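## Task

Remove one wine glass from the rack and set it standing upright on the table, away from every other object. Glass is fragile: the task fails if a glass is thrown, released from higher than about a finger's width, or tips over while no gripper holds it. A bump as hard as a fall of a thumb's length may also count as failure. Every glass left on the rack must still hang straight in its curled holder.

## Robot and tools

Robot. Two six-joint arms, left_arm and right_arm, each ending in a two-finger parallel gripper with a wrist camera. The left_arm base sits near (+0.018, +0.334, 0) m and the right_arm base near (-0.030, -0.355, 0) m, both almost unrotated. A camera stand is behind the arms. Cameras: cam_head_left and cam_head_right (fixed, on one bar), cam_left_wrist and cam_right_wrist; all images are 672x504.

Frame. Everything uses the scene frame: origin at table-top height halfway between the arms, +x pointing out over the table, +y toward left_arm, +z up. Arm names do not match image sides. On a gripper, the fingers point along its own +z and separate along its own y. end_effector_position is the spot between the finger pads, roughly 1 cm behind the tips. Reported hand positions and orientations can be off by a few cm, more at long reach.

The 14-number row. Both tools that move the arms take rows of 14 numbers, each between -1 and 1, always for both arms: left dx, dy, dz, rx, ry, rz, opening, then the same seven for the right. dx, dy, dz are an offset along scene axes, with 1.0 = 0.6 m. rx, ry, rz form one rotation vector, 1.0 = 180 degrees, turning the hand about its Hand target position. These six are offsets, measured from that arm's Hand target as it stood when the action or move began, never from the previous row; resending an offset moves the hand further. Six zeros re-request the current Hand target. Opening is absolute, not an offset: +1 fully open (0.094 m), -1 closed. A 0 there means half open, so to keep a gripper unchanged resend its current command.

execute_actions(actions, cameras). actions is a list of actions; each action is a table of up to 15 rows, one per 1/30 s step, and a short table repeats its last row to fill 15 steps. cameras lists camera names, ["all"], or []; images come only if asked for or if actions is empty. An empty list also shows the scene number and fields other results may omit.

move(target, speed, blend, opening_speed, grip_force, blocking, cameras). target is one row or a list of up to 15 rows; every row in the list counts from the same starting Hand targets. Each gripper follows a straight line, with all paths finishing together, lasting at least 0.5 s and cut off at 10 s. speed is the top path speed in m/s (0.002 to 2.9, default 0.25; rotation up to twice that in rad/s), one value or one per target. blend, in metres, rounds corners between list targets; 0 stops at each. opening_speed sets how fast the commanded opening changes, per second on the -1..1 scale, at least 0.2; use it to close gently on a glass. grip_force is the per-pad force cap in newtons, 10 to 50, one value or one per arm; it persists, and low values close slowly. blocking=false returns after about 0.5 s while the move continues. Moves do not avoid obstacles or the other arm, and fast moves overshoot and strike harder. Do not route a hand close to its own base.

wait(seconds 0 to 10, cameras) lets time pass holding last commands. stop(cameras) brakes a running move. zoom_image(camera, region) enlarges part of the latest image of a listed camera; region is [x0, y0, x1, y1] in pixels from the top-left, each side at most 504. read_manual(section) returns licence text only. finished_scene(scene) ends the current scene, given its number; it cannot be undone.

Results. Each gives per arm end_effector_position (m), end_effector_quat_wxyz, Hand target (last commanded pose after clipping; next offsets start there), Tool commands, Joint positions (last value is finger gap in metres), joint velocities (may read within noise), joint torques, grip_measured (same scale as opening; reads a bit wide when empty and somewhat narrower than a squeezed part) and grip_effort_nm (gripper motor effort, negative closing; not a pad force). A move adds a move: line naming its ending, such as done, off_target, moving, held or fault, plus limits=paced (pose clipped) or limits=held (steps withheld). done means within 10 mm and 2 degrees at rest; neither done nor off_target reveals contact. MOTOR HOT and OVER-TEMPERATURE FAULT lines warn of heating; at the fault the arm folds away and stays idle.

Behaviour to expect. Commanded orientation is clipped to 40 degrees from the measured one each step. Friction and gravity leave the hand short, low or tilted; check after each move and send the missing offset. A blocked arm keeps pushing until commanded back past where the hand rests. Gripping force ramps about 1 N per 0.001 below first contact, then can jump to the force limit.

Avoid: dropping, tossing or knocking glasses, releasing a glass above the table or before it stands still, hitting the rack or other glasses, arms or grippers pressing on each other, wrist-camera cables touching things, hard pushes, long stretched holds that heat motors, and anything falling off the table.

Each tool is called after "Call:" as name(argument=value, ...) on one line, values as JSON.

## Session

Call:
execute_actions(actions=[])

Scene clock: 0.00 s.
left_arm: end_effector_position=(+0.4312, +0.3339, +0.0420) grip_measured=+1.000 grip_effort_nm=n/a end_effector_quat_wxyz=(+0.500, -0.024, +0.864, +0.043) | right_arm: end_effector_position=(+0.3964, -0.3676, +0.0680) grip_measured=+1.000 grip_effort_nm=n/a end_effector_quat_wxyz=(+0.550, +0.015, +0.829, -0.098)
Joint positions: left_arm=[-0.089 1.718 0.499 0.694 -0.155 -0.031 0.094] | right_arm=[0.071 1.738 0.5 0.841 0.243 -0.057 0.094]
Joint velocities: within noise
Joint torques (N m): no reading
Heat: left arm: 32 °C; right arm: 37 °C.
Hand target: left_arm +0.4356, +0.3336, +0.0505; +0.511, -0.025, +0.858, +0.042 | right_arm +0.4007, -0.3673, +0.0790; +0.564, +0.017, +0.820, -0.097
Tool commands: left_gripper/opening=+1.0 right_gripper/opening=+1.0

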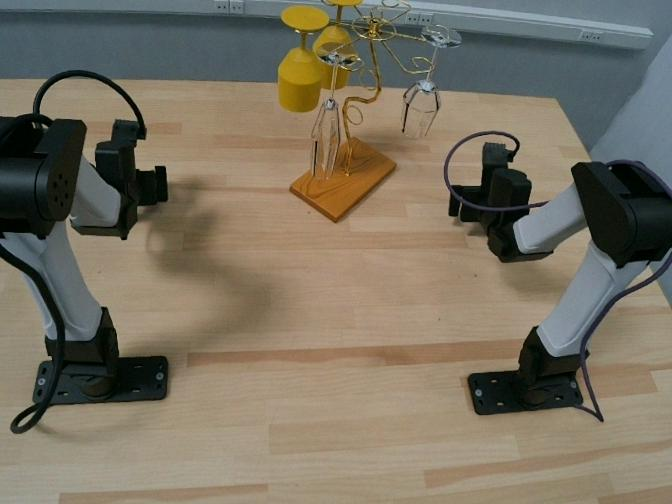

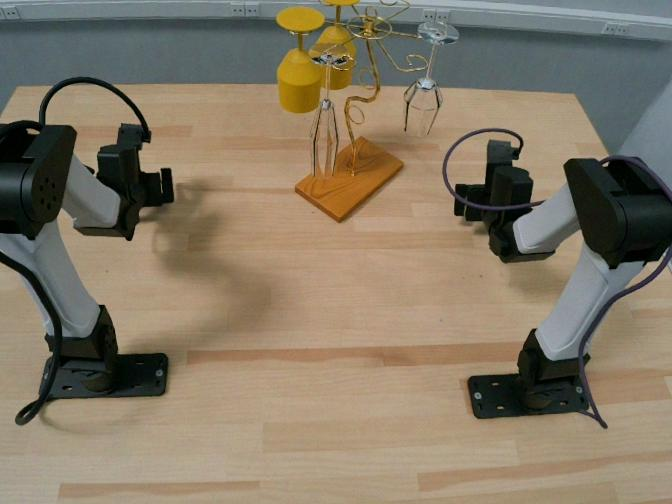

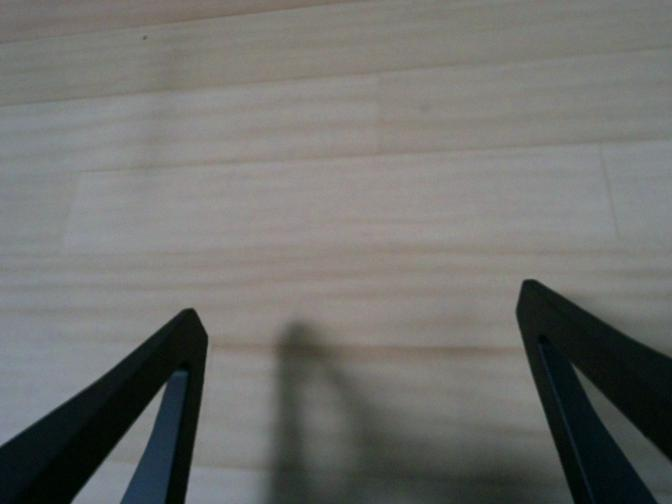

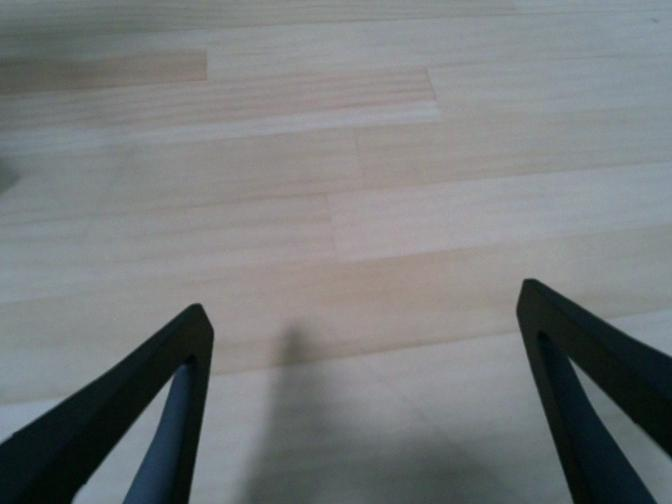

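Call:
zoom_image(camera="cam_head_left", region=[250, 0, 500, 240])

Call:
zoom_image(camera="cam_head_right", region=[250, 0, 500, 240])

Scaled by 2.016 from the camera's 672x504 image, which has a finer 960x720 frame.

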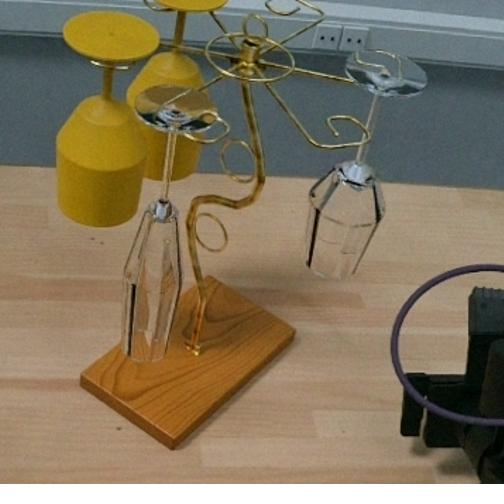

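Scaled by 2.016 from the camera's 672x504 image, which has a finer 960x720 frame.

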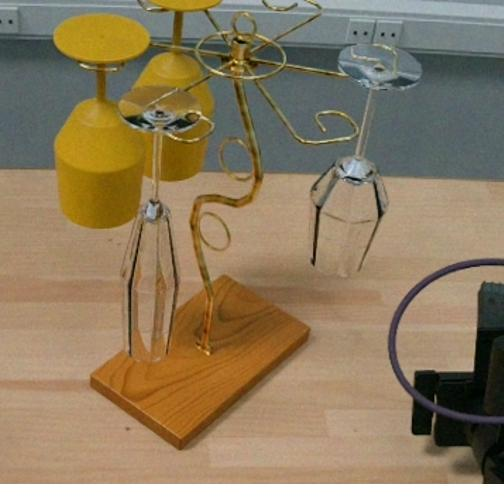

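Call:
zoom_image(camera="cam_head_left", region=[270, 0, 390, 90])

Call:
zoom_image(camera="cam_head_left", region=[370, 0, 490, 90])

Call:
zoom_image(camera="cam_head_right", region=[270, 0, 390, 90])

Call:
zoom_image(camera="cam_head_right", region=[370, 0, 490, 90])

Scaled by 4.200 from the camera's 672x504 image, which has a finer 960x720 frame.

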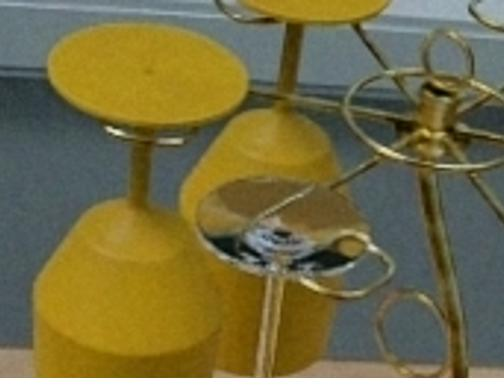

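Scaled by 4.200 from the camera's 672x504 image, which has a finer 960x720 frame.

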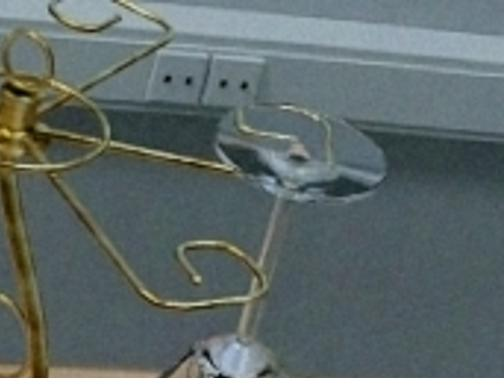

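Scaled by 4.200 from the camera's 672x504 image, which has a finer 960x720 frame.

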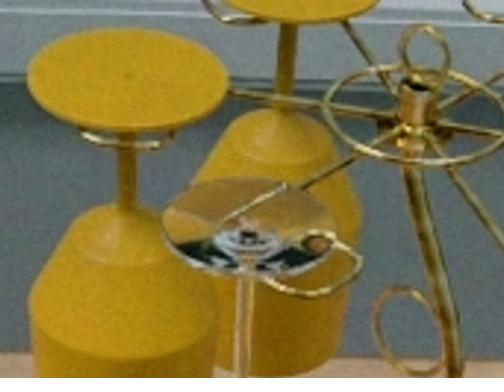

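Scaled by 4.200 from the camera's 672x504 image, which has a finer 960x720 frame.

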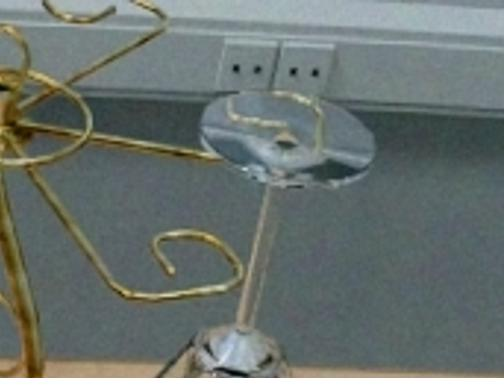

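Call:
move(target=[0,0,0,0,0,0,1, 0.0038,-0.2112,0.1217,0.108,0.2867,-0.0716,1], speed=0.3)

Scene clock: 17.03 s.
left_arm: end_effector_position=(+0.4311, +0.3339, +0.0419) grip_measured=+1.000 grip_effort_nm=0.04 end_effector_quat_wxyz=(+0.500, -0.024, +0.864, +0.043) | right_arm: end_effector_position=(+0.3977, -0.4940, +0.1503) grip_measured=+1.000 grip_effort_nm=-0.01 end_effector_quat_wxyz=(+0.126, +0.157, +0.979, -0.027)
Joint positions: left_arm=[-0.089 1.718 0.499 0.694 -0.155 -0.031 0.094] | right_arm=[-0.306 2.032 1.952 -1.232 0.016 0.008 0.094]
Joint torques (N m): left_arm=[0.01 -6.46 6.87 2.08 -0.07 0.05] | right_arm=[-0.49 -9.37 8.87 0.75 -0.18 -0.04]
Heat: left arm: 38 °C; right arm: 40 °C.
Hand target: left_arm +0.4356, +0.3336, +0.0505; +0.511, -0.025, +0.858, +0.042 | right_arm +0.4030, -0.4941, +0.1521; +0.128, +0.154, +0.980, -0.020
Off the commanded pose: left_arm 0.010 m, 1 deg | right_arm 0.005 m, 1 deg.
move: done

Call:
move(target=[0,0,0,0,0,0,1, 0.0167,0.3,0.28,0.4598,-0.1477,0.1294,1], speed=0.3, cameras=["all"])

Scene clock: 20.57 s.
left_arm: end_effector_position=(+0.4311, +0.3339, +0.0419) grip_measured=+1.000 grip_effort_nm=0.04 end_effector_quat_wxyz=(+0.500, -0.024, +0.864, +0.043) | right_arm: end_effector_position=(+0.4088, -0.3144, +0.3256) grip_measured=+1.000 grip_effort_nm=-0.01 end_effector_quat_wxyz=(+0.201, +0.017, +0.715, +0.669)
Joint positions: left_arm=[-0.089 1.718 0.499 0.694 -0.155 -0.031 0.094] | right_arm=[-0.311 2.109 2.124 -1.515 -1.547 -0.197 0.094]
Joint torques (N m): left_arm=[-0.02 -6.41 6.65 2.05 -0.06 0.05] | right_arm=[0.02 -9.63 4.9 0.57 -0.76 -0.15]
Heat: left arm: 38 °C; right arm: 41 °C.
Hand target: left_arm +0.4356, +0.3336, +0.0505; +0.511, -0.025, +0.858, +0.042 | right_arm +0.4130, -0.3141, +0.3201; +0.199, +0.017, +0.707, +0.678
Off the commanded pose: left_arm 0.010 m, 1 deg | right_arm 0.007 m, 1 deg.
joint sent to its limit (right arm) — joint 5 (wrist yaw), lower limit. The joint targets still meet the commanded pose.
move: done
camera_calibration:
cam_left_wrist: T_world_to_cam=[[0.0206941, -0.989019, -0.146335, 0.332647], [-0.937142, 0.0318067, -0.347496, 0.430594], [0.348334, 0.144328, -0.926193, -0.0492014], [0, 0, 0, 1]] pos_world=[0.413783, 0.322399, 0.152738]
cam_right_wrist: T_world_to_cam=[[0.126, -0.0859418, -0.988301, 0.249924], [-0.916404, -0.391601, -0.0827808, 0.295146], [-0.379905, 0.916113, -0.128099, 0.597039], [0, 0, 0, 1]] pos_world=[0.465801, -0.409897, 0.347913]

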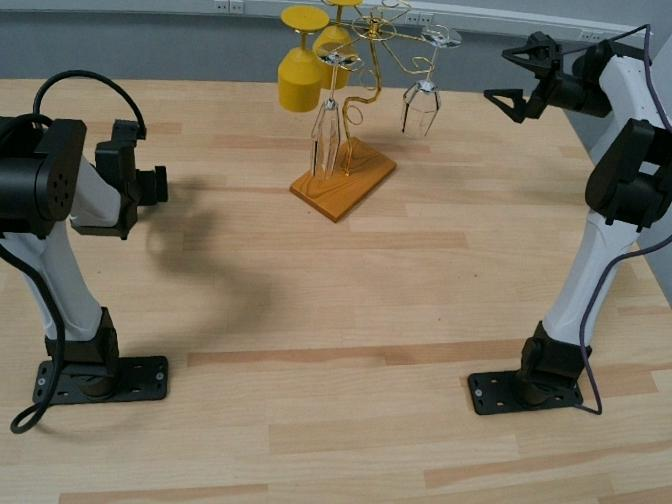

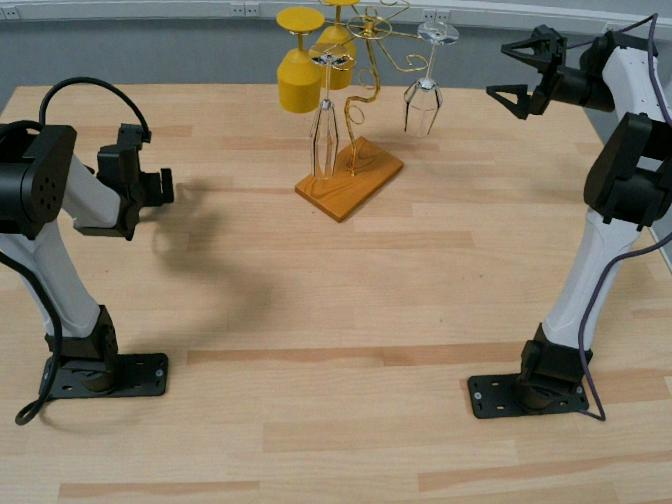

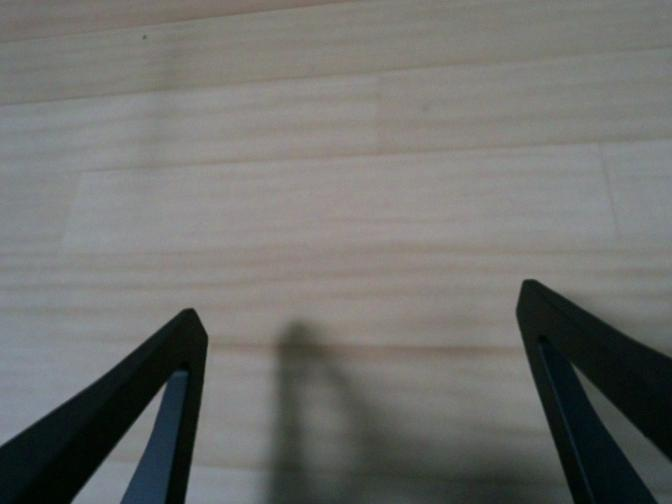

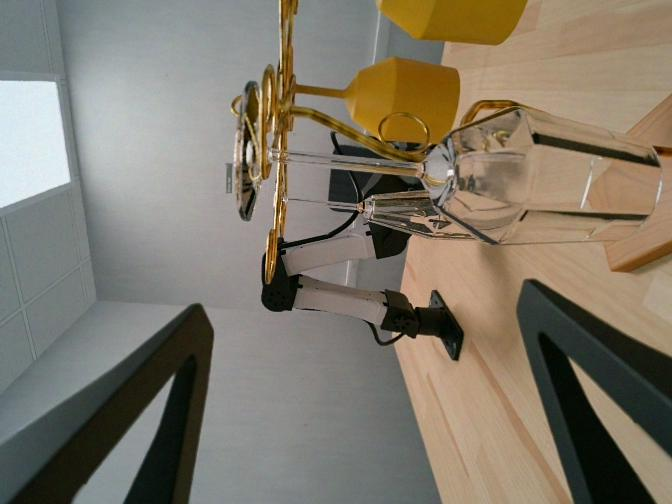

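Call:
zoom_image(camera="cam_right_wrist", region=[210, 40, 460, 290])

Call:
zoom_image(camera="cam_right_wrist", region=[220, 80, 340, 230])

Scaled by 2.016 from the camera's 672x504 image, which has a finer 960x720 frame.

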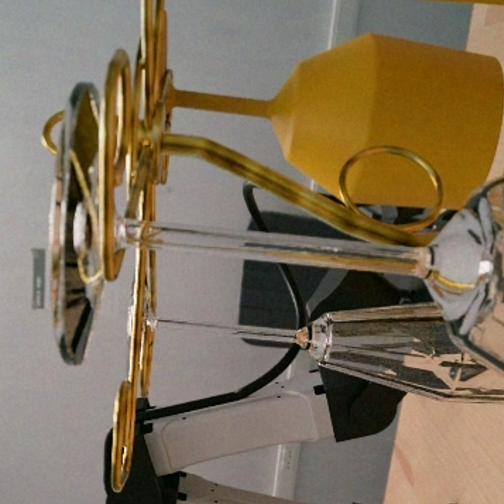

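Scaled by 3.360 from the camera's 672x504 image, which has a finer 960x720 frame.

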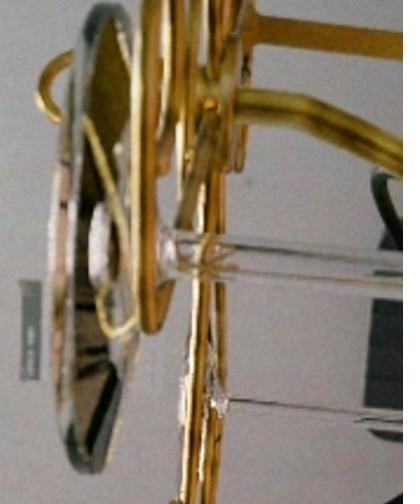

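Call:
move(target=[0,0,0,0,0,0,1, 0.0317,0.0235,-0.0168,0.1652,0.5588,0.0095,1], speed=0.4, cameras=["cam_head_left","cam_head_right","cam_right_wrist"])

Scene clock: 26.33 s.
left_arm: end_effector_position=(+0.4311, +0.3339, +0.0419) grip_measured=+1.000 grip_effort_nm=0.04 end_effector_quat_wxyz=(+0.500, -0.024, +0.864, +0.043) | right_arm: end_effector_position=(+0.4289, -0.3025, +0.3070) grip_measured=+1.000 grip_effort_nm=-0.02 end_effector_quat_wxyz=(-0.423, +0.570, +0.432, +0.557)
Joint positions: left_arm=[-0.089 1.718 0.499 0.694 -0.155 -0.031 0.094] | right_arm=[-0.27 2.23 2.241 -1.554 -1.548 1.599 0.094]
Joint torques (N m): left_arm=[-0.14 -6.65 6.91 2.04 -0.05 0.09] | right_arm=[0.36 -10.84 7.12 0.34 -0.74 0.19]
Heat: left arm: 39 °C; right arm: 42 °C.
Hand target: left_arm +0.4356, +0.3336, +0.0505; +0.511, -0.025, +0.858, +0.042 | right_arm +0.4320, -0.2999, +0.3099; -0.429, +0.562, +0.430, +0.562
Off the commanded pose: left_arm 0.010 m, 1 deg | right_arm 0.005 m, 1 deg.
joint sent to its limit (right arm) — joint 5 (wrist yaw), lower limit. The joint targets still meet the commanded pose.
move: done
camera_calibration:
cam_right_wrist: T_world_to_cam=[[-0.95999, 0.252153, 0.121814, 0.457211], [-0.0715962, -0.64154, 0.763741, -0.381058], [0.270728, 0.724462, 0.633925, 0.0204143], [0, 0, 0, 1]] pos_world=[0.406109, -0.374541, 0.222394]
Images, in order (width x height): cam_head_left 672x504, cam_head_right 672x504, cam_right_wrist 672x504.

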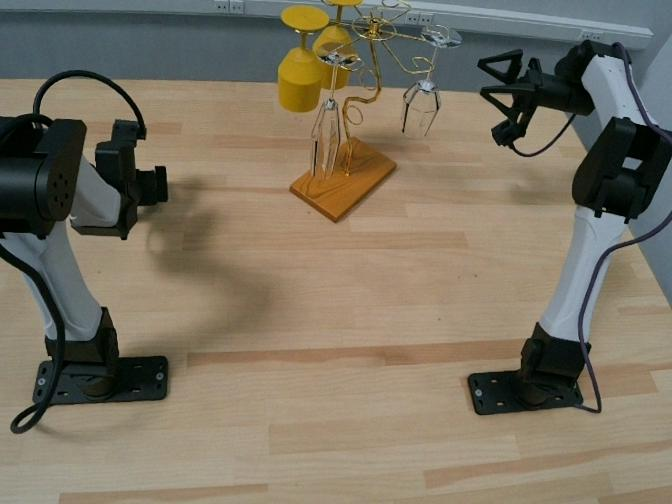

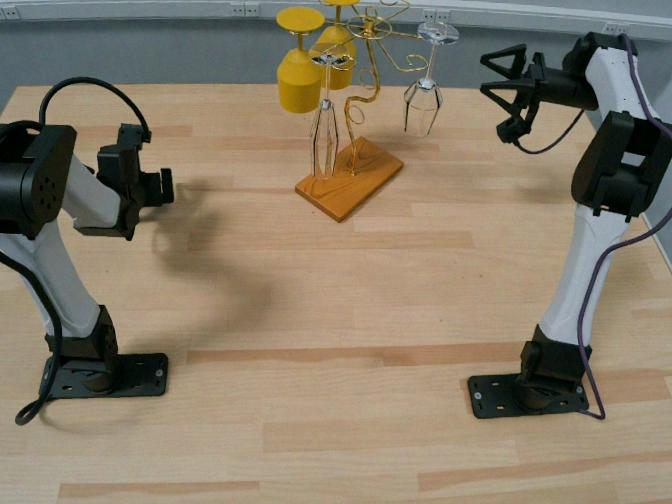

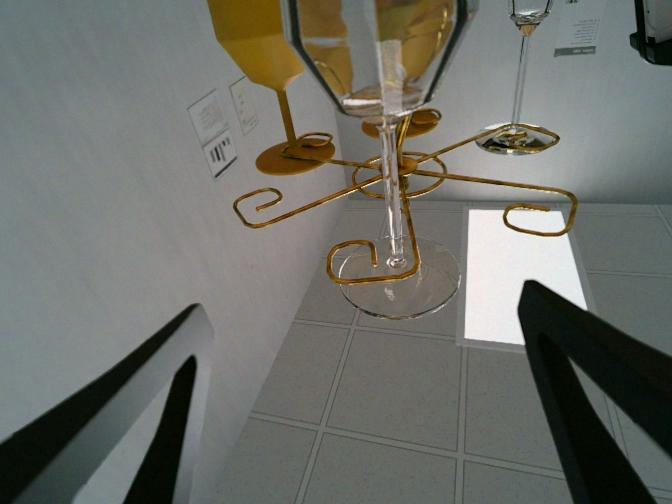

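Call:
zoom_image(camera="cam_right_wrist", region=[300, 100, 500, 330])

Scaled by 2.191 from the camera's 672x504 image, which has a finer 960x720 frame.

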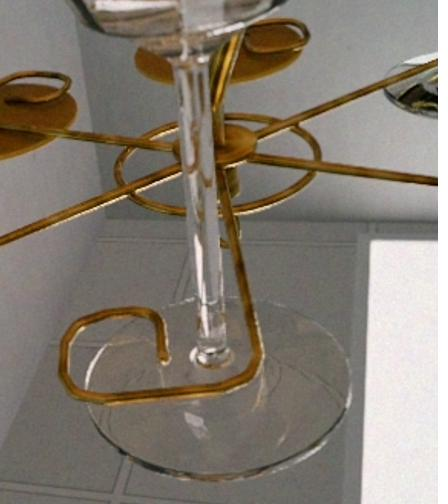

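Call:
move(target=[0,0,0,0,0,0,1, 0.0017,0.0873,0.0135,0,0,0.0356,1], speed=0.12, cameras=["cam_head_left","cam_head_right","cam_right_wrist"])

Scene clock: 30.30 s.
left_arm: end_effector_position=(+0.4311, +0.3339, +0.0419) grip_measured=+1.000 grip_effort_nm=0.04 end_effector_quat_wxyz=(+0.500, -0.024, +0.864, +0.043) | right_arm: end_effector_position=(+0.4273, -0.2462, +0.3153) grip_measured=+1.000 grip_effort_nm=-0.02 end_effector_quat_wxyz=(-0.460, +0.545, +0.463, +0.526)
Joint positions: left_arm=[-0.089 1.718 0.499 0.694 -0.155 -0.031 0.094] | right_arm=[-0.143 2.261 2.326 -1.531 -1.548 1.69 0.094]
Joint torques (N m): left_arm=[0.24 -6.57 6.93 2.07 -0.01 0.02] | right_arm=[-0.25 -10.56 7.84 0.53 -0.74 0.15]
Heat: left arm: 40 °C; right arm: 43 °C.
Hand target: left_arm +0.4356, +0.3336, +0.0505; +0.511, -0.025, +0.858, +0.042 | right_arm +0.4331, -0.2477, +0.3180; -0.460, +0.537, +0.461, +0.537
Off the commanded pose: left_arm 0.010 m, 1 deg | right_arm 0.007 m, 2 deg.
joint sent to its limit (right arm) — joint 5 (wrist yaw), lower limit. The joint targets still meet the commanded pose.
move: done
camera_calibration:
cam_right_wrist: T_world_to_cam=[[-0.982245, 0.130678, 0.134601, 0.415964], [0.0183843, -0.646981, 0.762284, -0.390818], [0.186698, 0.751225, 0.633092, 0.0176081], [0, 0, 0, 1]] pos_world=[0.412477, -0.320437, 0.230778]
Images, in order (width x height): cam_head_left 672x504, cam_head_right 672x504, cam_right_wrist 672x504.

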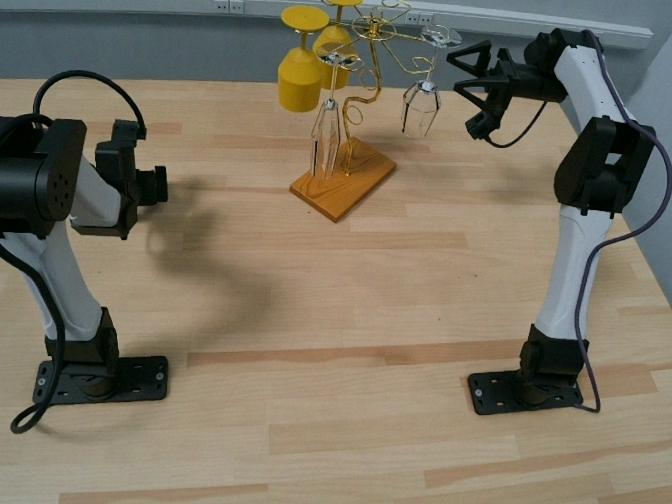

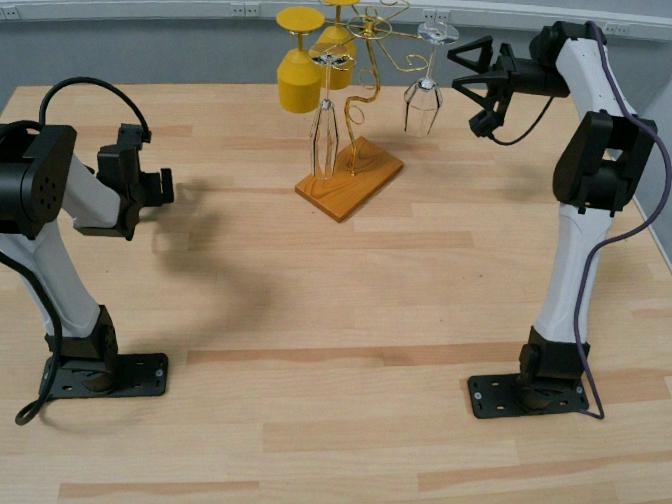

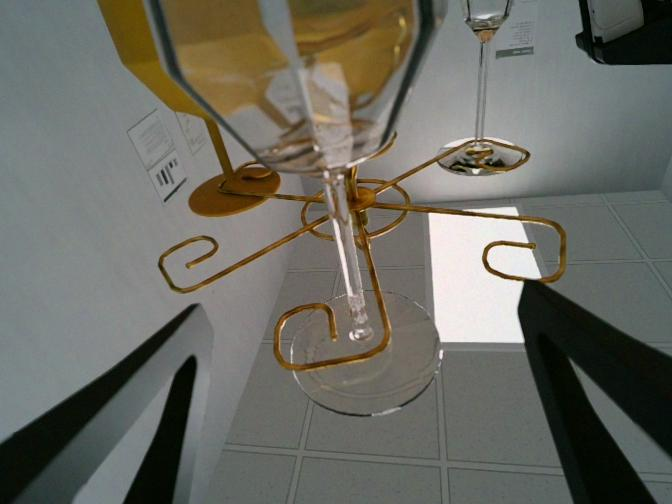

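Call:
move(target=[0,0,0,0,0,0,1, 0.0057,0.0403,-0.0003,0,0,0.02,1], speed=0.08, cameras=["cam_head_left","cam_head_right","cam_right_wrist"])

Scene clock: 32.67 s.
left_arm: end_effector_position=(+0.4311, +0.3339, +0.0419) grip_measured=+1.000 grip_effort_nm=0.04 end_effector_quat_wxyz=(+0.500, -0.024, +0.864, +0.043) | right_arm: end_effector_position=(+0.4313, -0.2239, +0.3153) grip_measured=+1.000 grip_effort_nm=-0.02 end_effector_quat_wxyz=(-0.473, +0.533, +0.476, +0.515)
Joint positions: left_arm=[-0.089 1.718 0.499 0.694 -0.155 -0.031 0.094] | right_arm=[-0.092 2.301 2.392 -1.502 -1.548 1.746 0.094]
Joint torques (N m): left_arm=[0.1 -6.65 6.57 2.02 0.03 0.07] | right_arm=[-0.18 -10.88 8.05 0.65 -0.75 0.21]
Heat: left arm: 40 °C; right arm: 43 °C.
Hand target: left_arm +0.4356, +0.3336, +0.0505; +0.511, -0.025, +0.858, +0.042 | right_arm +0.4365, -0.2235, +0.3179; -0.476, +0.522, +0.477, +0.522
Off the commanded pose: left_arm 0.010 m, 1 deg | right_arm 0.006 m, 2 deg.
joint sent to its limit (right arm) — joint 5 (wrist yaw), lower limit. The joint targets still meet the commanded pose.
move: done
camera_calibration:
cam_right_wrist: T_world_to_cam=[[-0.987441, 0.0815398, 0.135321, 0.408048], [0.0511378, -0.645458, 0.762082, -0.390135], [0.149484, 0.759431, 0.633181, 0.0180375], [0, 0, 0, 1]] pos_world=[0.420177, -0.298786, 0.230677]
Images, in order (width x height): cam_head_left 672x504, cam_head_right 672x504, cam_right_wrist 672x504.

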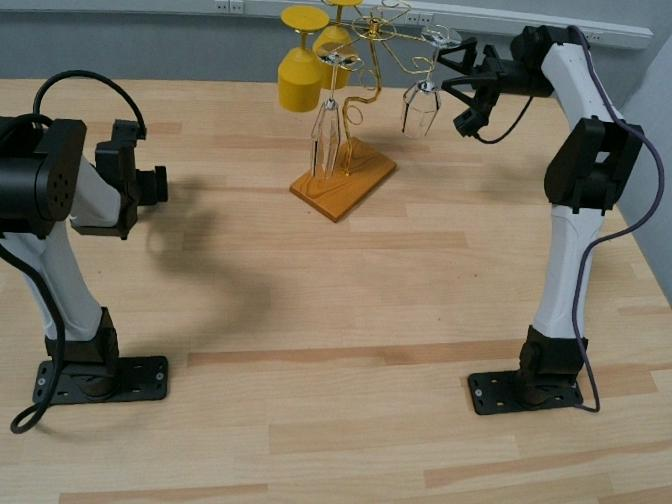

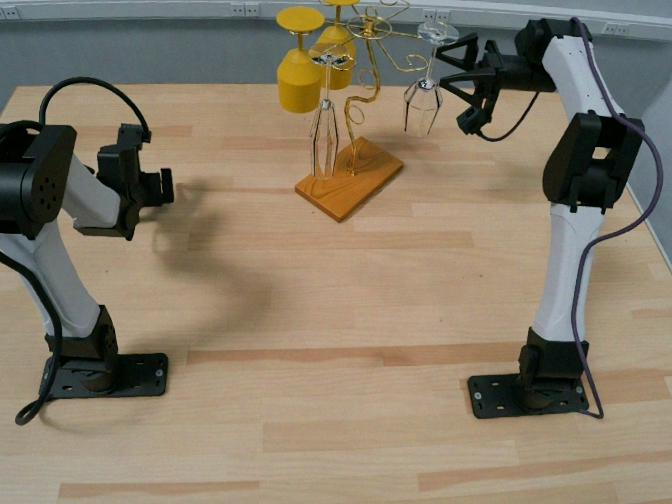

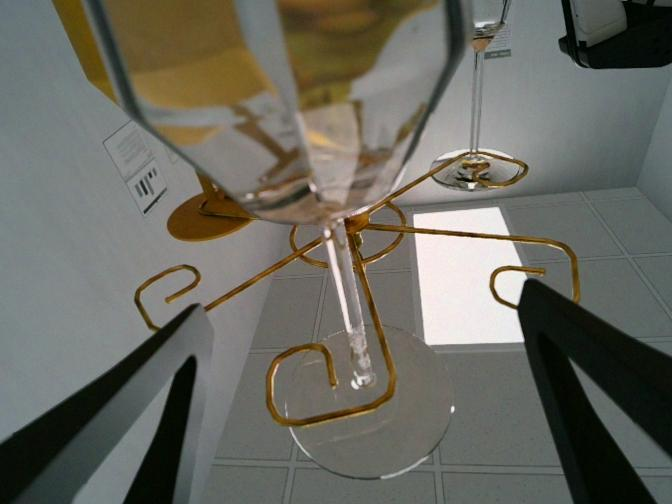

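Call:
move(target=[0,0,0,0,0,0,1, 0.005,0.0067,0,0,0,0.0022,1], speed=0.05, cameras=["cam_right_wrist"])

Scene clock: 34.87 s.
left_arm: end_effector_position=(+0.4311, +0.3339, +0.0419) grip_measured=+1.000 grip_effort_nm=0.04 end_effector_quat_wxyz=(+0.500, -0.024, +0.864, +0.043) | right_arm: end_effector_position=(+0.4352, -0.2226, +0.3152) grip_measured=+1.000 grip_effort_nm=-0.02 end_effector_quat_wxyz=(-0.474, +0.533, +0.477, +0.514)
Joint positions: left_arm=[-0.089 1.718 0.499 0.694 -0.155 -0.031 0.094] | right_arm=[-0.088 2.312 2.41 -1.472 -1.548 1.782 0.094]
Joint torques (N m): left_arm=[0.09 -6.63 6.93 2.03 -0.06 0.08] | right_arm=[0.31 -11.02 8.05 0.74 -0.76 0.16]
Heat: left arm: 40 °C; right arm: 43 °C.
Hand target: left_arm +0.4356, +0.3336, +0.0505; +0.512, -0.025, +0.858, +0.042 | right_arm +0.4395, -0.2195, +0.3178; -0.478, +0.520, +0.479, +0.521
Off the commanded pose: left_arm 0.010 m, 1 deg | right_arm 0.006 m, 2 deg.
joint sent to its limit (right arm) — joint 5 (wrist yaw), lower limit. The joint targets still meet the commanded pose.
move: done
camera_calibration:
cam_right_wrist: T_world_to_cam=[[-0.987631, 0.0785261, 0.135718, 0.411095], [0.0533849, -0.645444, 0.76194, -0.390279], [0.14743, 0.759761, 0.633268, 0.0173714], [0, 0, 0, 1]] pos_world=[0.424284, -0.297383, 0.230576]
Images, in order (width x height): cam_right_wrist 672x504.

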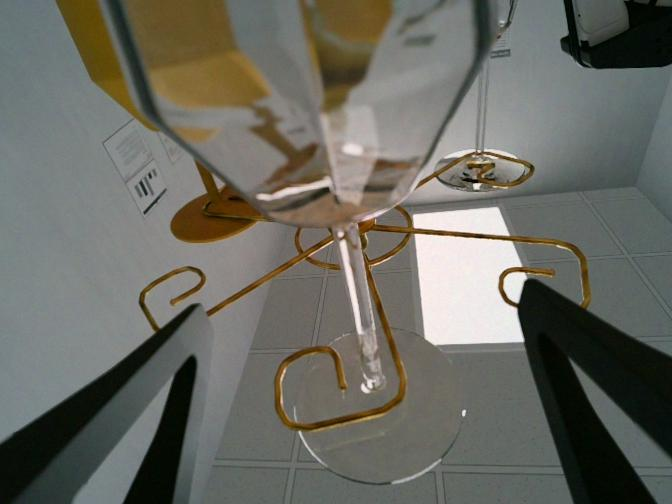

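Call:
move(target=[0,0,0,0,0,0,1, -0.002,0.0075,0,0,0,0.001,-0.5], speed=0.05, opening_speed=1.5, cameras=["cam_right_wrist"])

Scene clock: 37.07 s.
left_arm: end_effector_position=(+0.4311, +0.3339, +0.0419) grip_measured=+1.000 grip_effort_nm=0.04 end_effector_quat_wxyz=(+0.500, -0.024, +0.864, +0.043) | right_arm: end_effector_position=(+0.4355, -0.2181, +0.3156) grip_measured=-0.499 grip_effort_nm=-0.08 end_effector_quat_wxyz=(-0.475, +0.529, +0.481, +0.513)
Joint positions: left_arm=[-0.089 1.718 0.499 0.694 -0.155 -0.031 0.094] | right_arm=[-0.078 2.312 2.41 -1.451 -1.548 1.798 0.024]
Joint torques (N m): left_arm=[-0.28 -6.38 6.79 2.03 -0.04 0.03] | right_arm=[0.38 -11.55 7.01 0.77 -0.74 0.13]
Heat: left arm: 40 °C; right arm: 44 °C.
Hand target: left_arm +0.4356, +0.3336, +0.0505; +0.512, -0.025, +0.858, +0.042 | right_arm +0.4383, -0.2148, +0.3178; -0.479, +0.520, +0.480, +0.520
Off the commanded pose: left_arm 0.010 m, 2 deg | right_arm 0.005 m, 1 deg.
joint sent to its limit (right arm) — joint 5 (wrist yaw), lower limit. The joint targets still meet the commanded pose.
move: done
camera_calibration:
cam_right_wrist: T_world_to_cam=[[-0.989004, 0.0690237, 0.130791, 0.411038], [0.0557865, -0.644934, 0.7622, -0.388814], [0.136961, 0.761115, 0.633992, 0.0183173], [0, 0, 0, 1]] pos_world=[0.4257, -0.293072, 0.230981]
Images, in order (width x height): cam_right_wrist 672x504.

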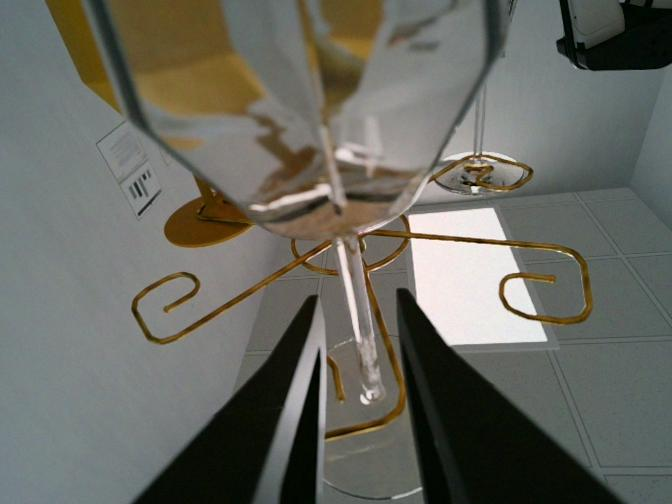

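Call:
move(target=[0,0,0,0,0,0,1, 0,0,0,0,0,0,-1], speed=0.05, opening_speed=0.4, grip_force=[50, 30], cameras=["cam_right_wrist"])

Scene clock: 39.40 s.
left_arm: end_effector_position=(+0.4311, +0.3339, +0.0419) grip_measured=+1.000 grip_effort_nm=0.03 end_effector_quat_wxyz=(+0.500, -0.024, +0.864, +0.043) | right_arm: end_effector_position=(+0.4358, -0.2181, +0.3157) grip_measured=-0.985 grip_effort_nm=-0.65 end_effector_quat_wxyz=(-0.475, +0.529, +0.481, +0.513)
Joint positions: left_arm=[-0.089 1.718 0.499 0.694 -0.155 -0.031 0.094] | right_arm=[-0.078 2.312 2.41 -1.447 -1.548 1.801 0.001]
Joint torques (N m): left_arm=[0.02 -6.75 6.82 2.05 -0.1 0.06] | right_arm=[0.42 -11.71 6.84 0.74 -0.74 0.18]
Heat: left arm: 41 °C; right arm: 44 °C.
Hand target: left_arm +0.4356, +0.3336, +0.0505; +0.512, -0.025, +0.858, +0.042 | right_arm +0.4383, -0.2148, +0.3178; -0.479, +0.520, +0.480, +0.520
Off the commanded pose: left_arm 0.010 m, 2 deg | right_arm 0.005 m, 1 deg.
joint sent to its limit (right arm) — joint 5 (wrist yaw), lower limit. The joint targets still meet the commanded pose.
grip_force (N): 50, 30
move: done
camera_calibration:
cam_right_wrist: T_world_to_cam=[[-0.989152, 0.0690411, 0.129656, 0.41175], [0.0549088, -0.644889, 0.762301, -0.38855], [0.136244, 0.761151, 0.634103, 0.0184889], [0, 0, 0, 1]] pos_world=[0.426099, -0.293072, 0.231083]
Images, in order (width x height): cam_right_wrist 672x504.

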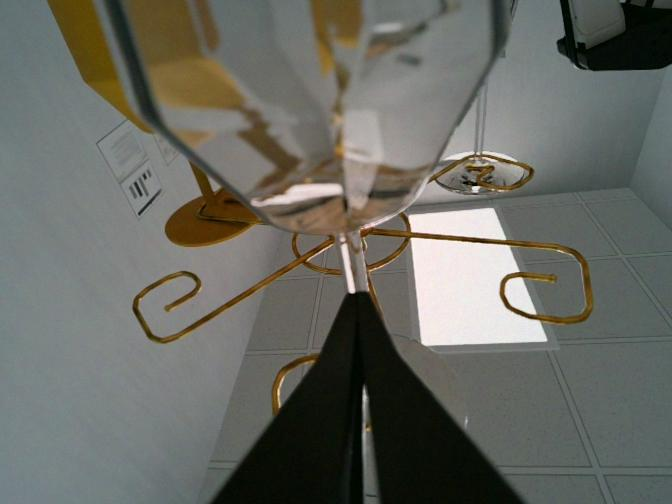

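Call:
zoom_image(camera="cam_right_wrist", region=[260, 200, 460, 400])

Scaled by 2.520 from the camera's 672x504 image, which has a finer 960x720 frame.

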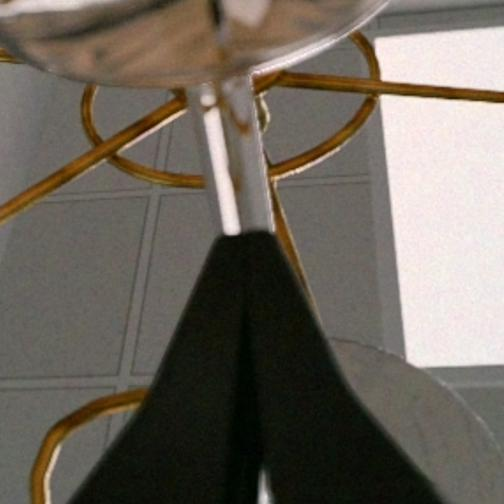

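Call:
move(target=[[0,0,0,0,0,0,1, 0,0,0,0,0,0,-0.4],[0,0,0,0,0,0,1, 0.001,0.0133,0,0,0,0.0055,-0.4]], speed=0.05, opening_speed=2, grip_force=[50, 50], cameras=["cam_head_left","cam_head_right","cam_right_wrist"])

Scene clock: 42.63 s.
left_arm: end_effector_position=(+0.4311, +0.3339, +0.0419) grip_measured=+1.000 grip_effort_nm=0.04 end_effector_quat_wxyz=(+0.500, -0.024, +0.864, +0.043) | right_arm: end_effector_position=(+0.4349, -0.2101, +0.3161) grip_measured=-0.401 grip_effort_nm=0.06 end_effector_quat_wxyz=(-0.480, +0.525, +0.485, +0.508)
Joint positions: left_arm=[-0.089 1.718 0.499 0.694 -0.155 -0.031 0.094] | right_arm=[-0.061 2.312 2.41 -1.426 -1.548 1.824 0.028]
Joint torques (N m): left_arm=[0.01 -6.53 6.89 2.08 -0.03 0.08] | right_arm=[0.39 -11.08 7.66 0.79 -0.73 0.18]
Heat: left arm: 41 °C; right arm: 44 °C.
Hand target: left_arm +0.4356, +0.3336, +0.0505; +0.512, -0.025, +0.858, +0.042 | right_arm +0.4389, -0.2070, +0.3178; -0.483, +0.516, +0.484, +0.516
Off the commanded pose: left_arm 0.010 m, 2 deg | right_arm 0.005 m, 1 deg.
joint sent to its limit (right arm) — joint 5 (wrist yaw), lower limit. The joint targets still meet the commanded pose.
move: done
camera_calibration:
cam_right_wrist: T_world_to_cam=[[-0.989838, 0.0521406, 0.132293, 0.406161], [0.0679035, -0.6441, 0.761922, -0.388903], [0.124937, 0.763162, 0.634014, 0.0176685], [0, 0, 0, 1]] pos_world=[0.426234, -0.285154, 0.231379]
Images, in order (width x height): cam_head_left 672x504, cam_head_right 672x504, cam_right_wrist 672x504.

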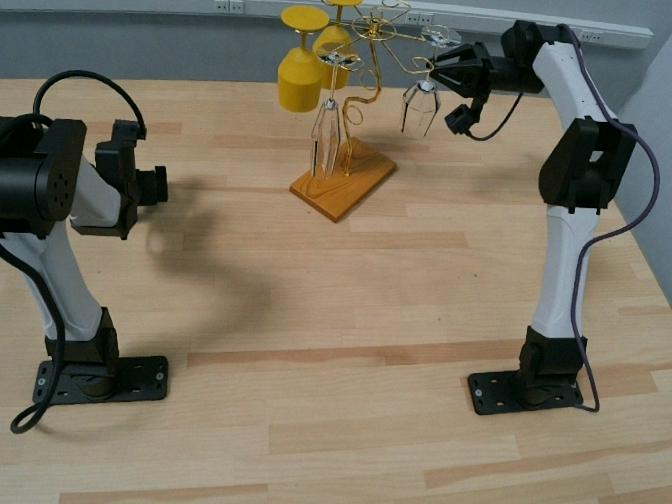

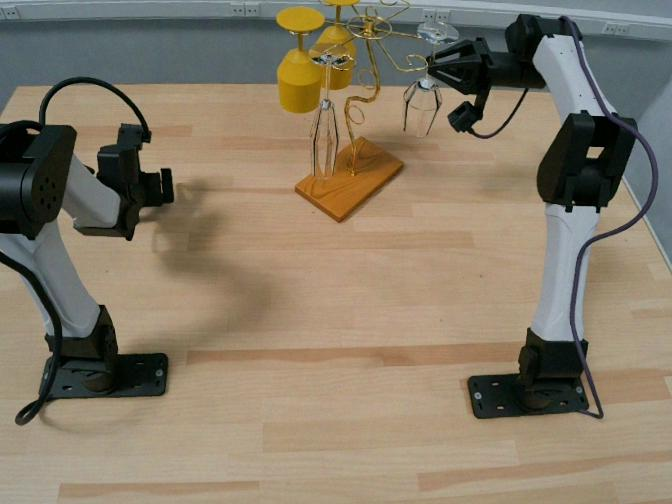

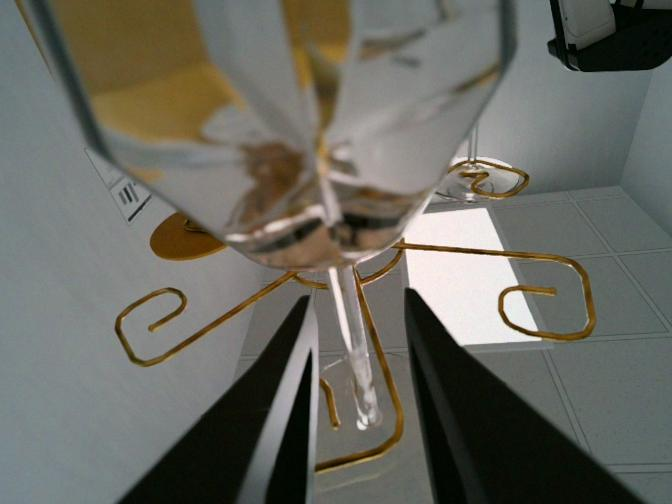

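Call:
zoom_image(camera="cam_head_left", region=[390, 10, 550, 150])

Call:
zoom_image(camera="cam_head_right", region=[390, 10, 550, 150])

Scaled by 3.150 from the camera's 672x504 image, which has a finer 960x720 frame.

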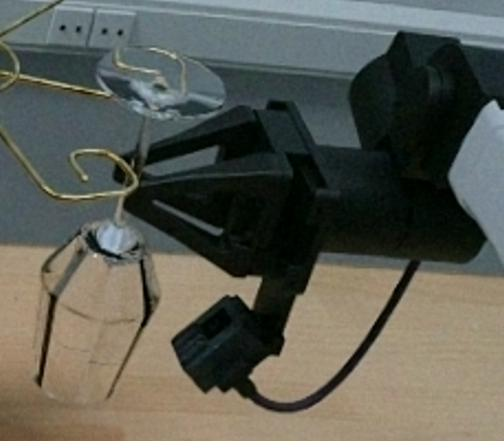

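Scaled by 3.150 from the camera's 672x504 image, which has a finer 960x720 frame.

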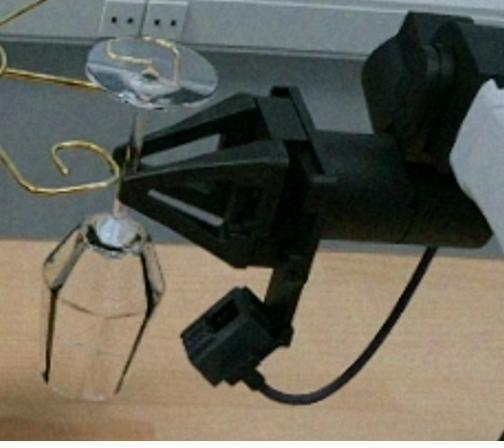

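Call:
move(target=[[0,0,0,0,0,0,1, 0.0062,0.0075,0,0,0,0.003,-0.4],[0,0,0,0,0,0,1, 0.0062,0.0075,0,0,0,0.003,-1]], speed=0.05, opening_speed=0.4, grip_force=[50, 30], cameras=["cam_head_left","cam_right_wrist"])

Scene clock: 46.23 s.
left_arm: end_effector_position=(+0.4311, +0.3339, +0.0419) grip_measured=+1.000 grip_effort_nm=0.04 end_effector_quat_wxyz=(+0.500, -0.024, +0.864, +0.043) | right_arm: end_effector_position=(+0.4400, -0.2058, +0.3167) grip_measured=-0.846 grip_effort_nm=-0.67 end_effector_quat_wxyz=(+0.483, -0.520, -0.487, -0.509)
Joint positions: left_arm=[-0.089 1.718 0.499 0.694 -0.155 -0.031 0.094] | right_arm=[-0.051 2.324 2.423 -1.364 -1.555 1.884 0.007]
Joint torques (N m): left_arm=[-0.09 -6.67 6.87 2.09 -0.05 0.05] | right_arm=[0.42 -11.75 7.1 0.83 -0.67 0.21]
Heat: left arm: 41 °C; right arm: 45 °C.
Hand target: left_arm +0.4356, +0.3336, +0.0505; +0.512, -0.025, +0.858, +0.042 | right_arm +0.4425, -0.2024, +0.3180; +0.486, -0.513, -0.487, -0.514
Off the commanded pose: left_arm 0.010 m, 2 deg | right_arm 0.004 m, 1 deg.
joint sent to its limit (right arm) — joint 5 (wrist yaw), lower limit. The joint targets still meet the commanded pose.
grip_force (N): 50, 30
move: done
camera_calibration:
cam_right_wrist: T_world_to_cam=[[-0.990918, 0.0408499, 0.128113, 0.410412], [0.0713144, -0.648065, 0.758239, -0.388181], [0.113999, 0.760489, 0.639266, 0.0159286], [0, 0, 0, 1]] pos_world=[0.432552, -0.280445, 0.231572]
Images, in order (width x height): cam_head_left 672x504, cam_right_wrist 672x504.

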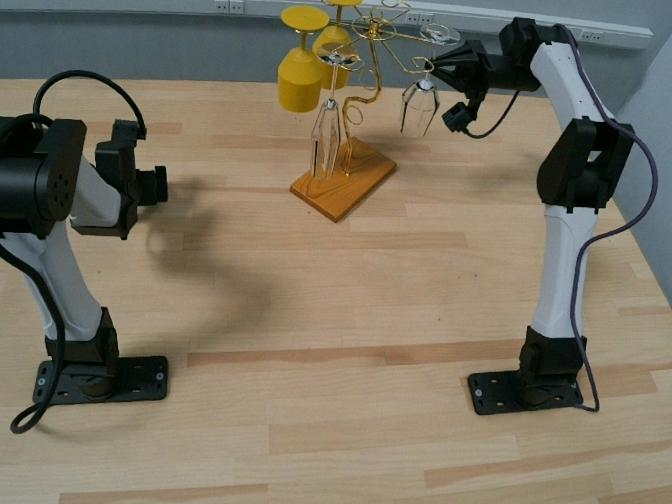

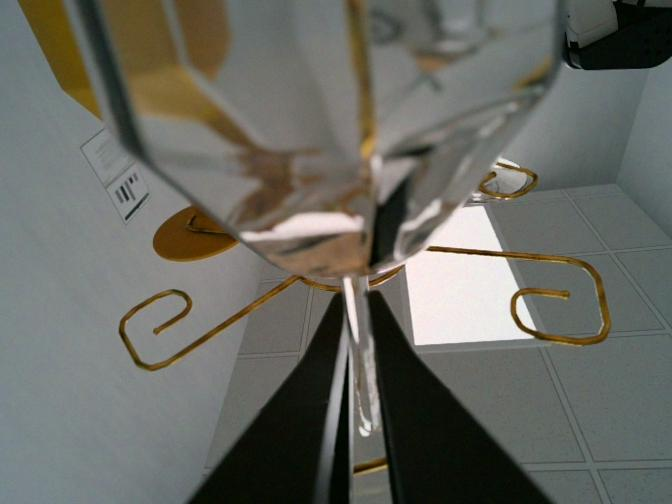

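Call:
zoom_image(camera="cam_right_wrist", region=[260, 240, 460, 490])

Call:
zoom_image(camera="cam_head_left", region=[390, 10, 550, 150])

Scaled by 2.016 from the camera's 672x504 image, which has a finer 960x720 frame.

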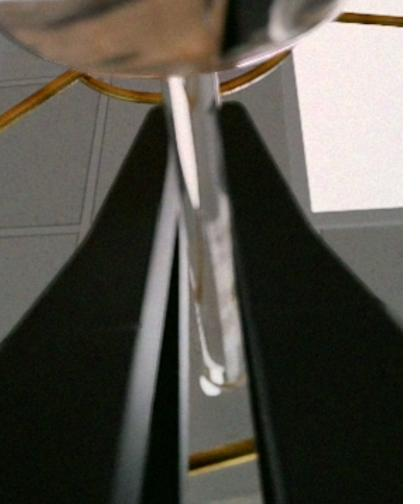

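Scaled by 3.150 from the camera's 672x504 image, which has a finer 960x720 frame.

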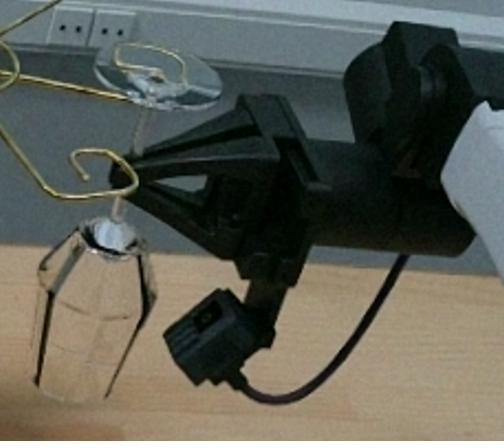

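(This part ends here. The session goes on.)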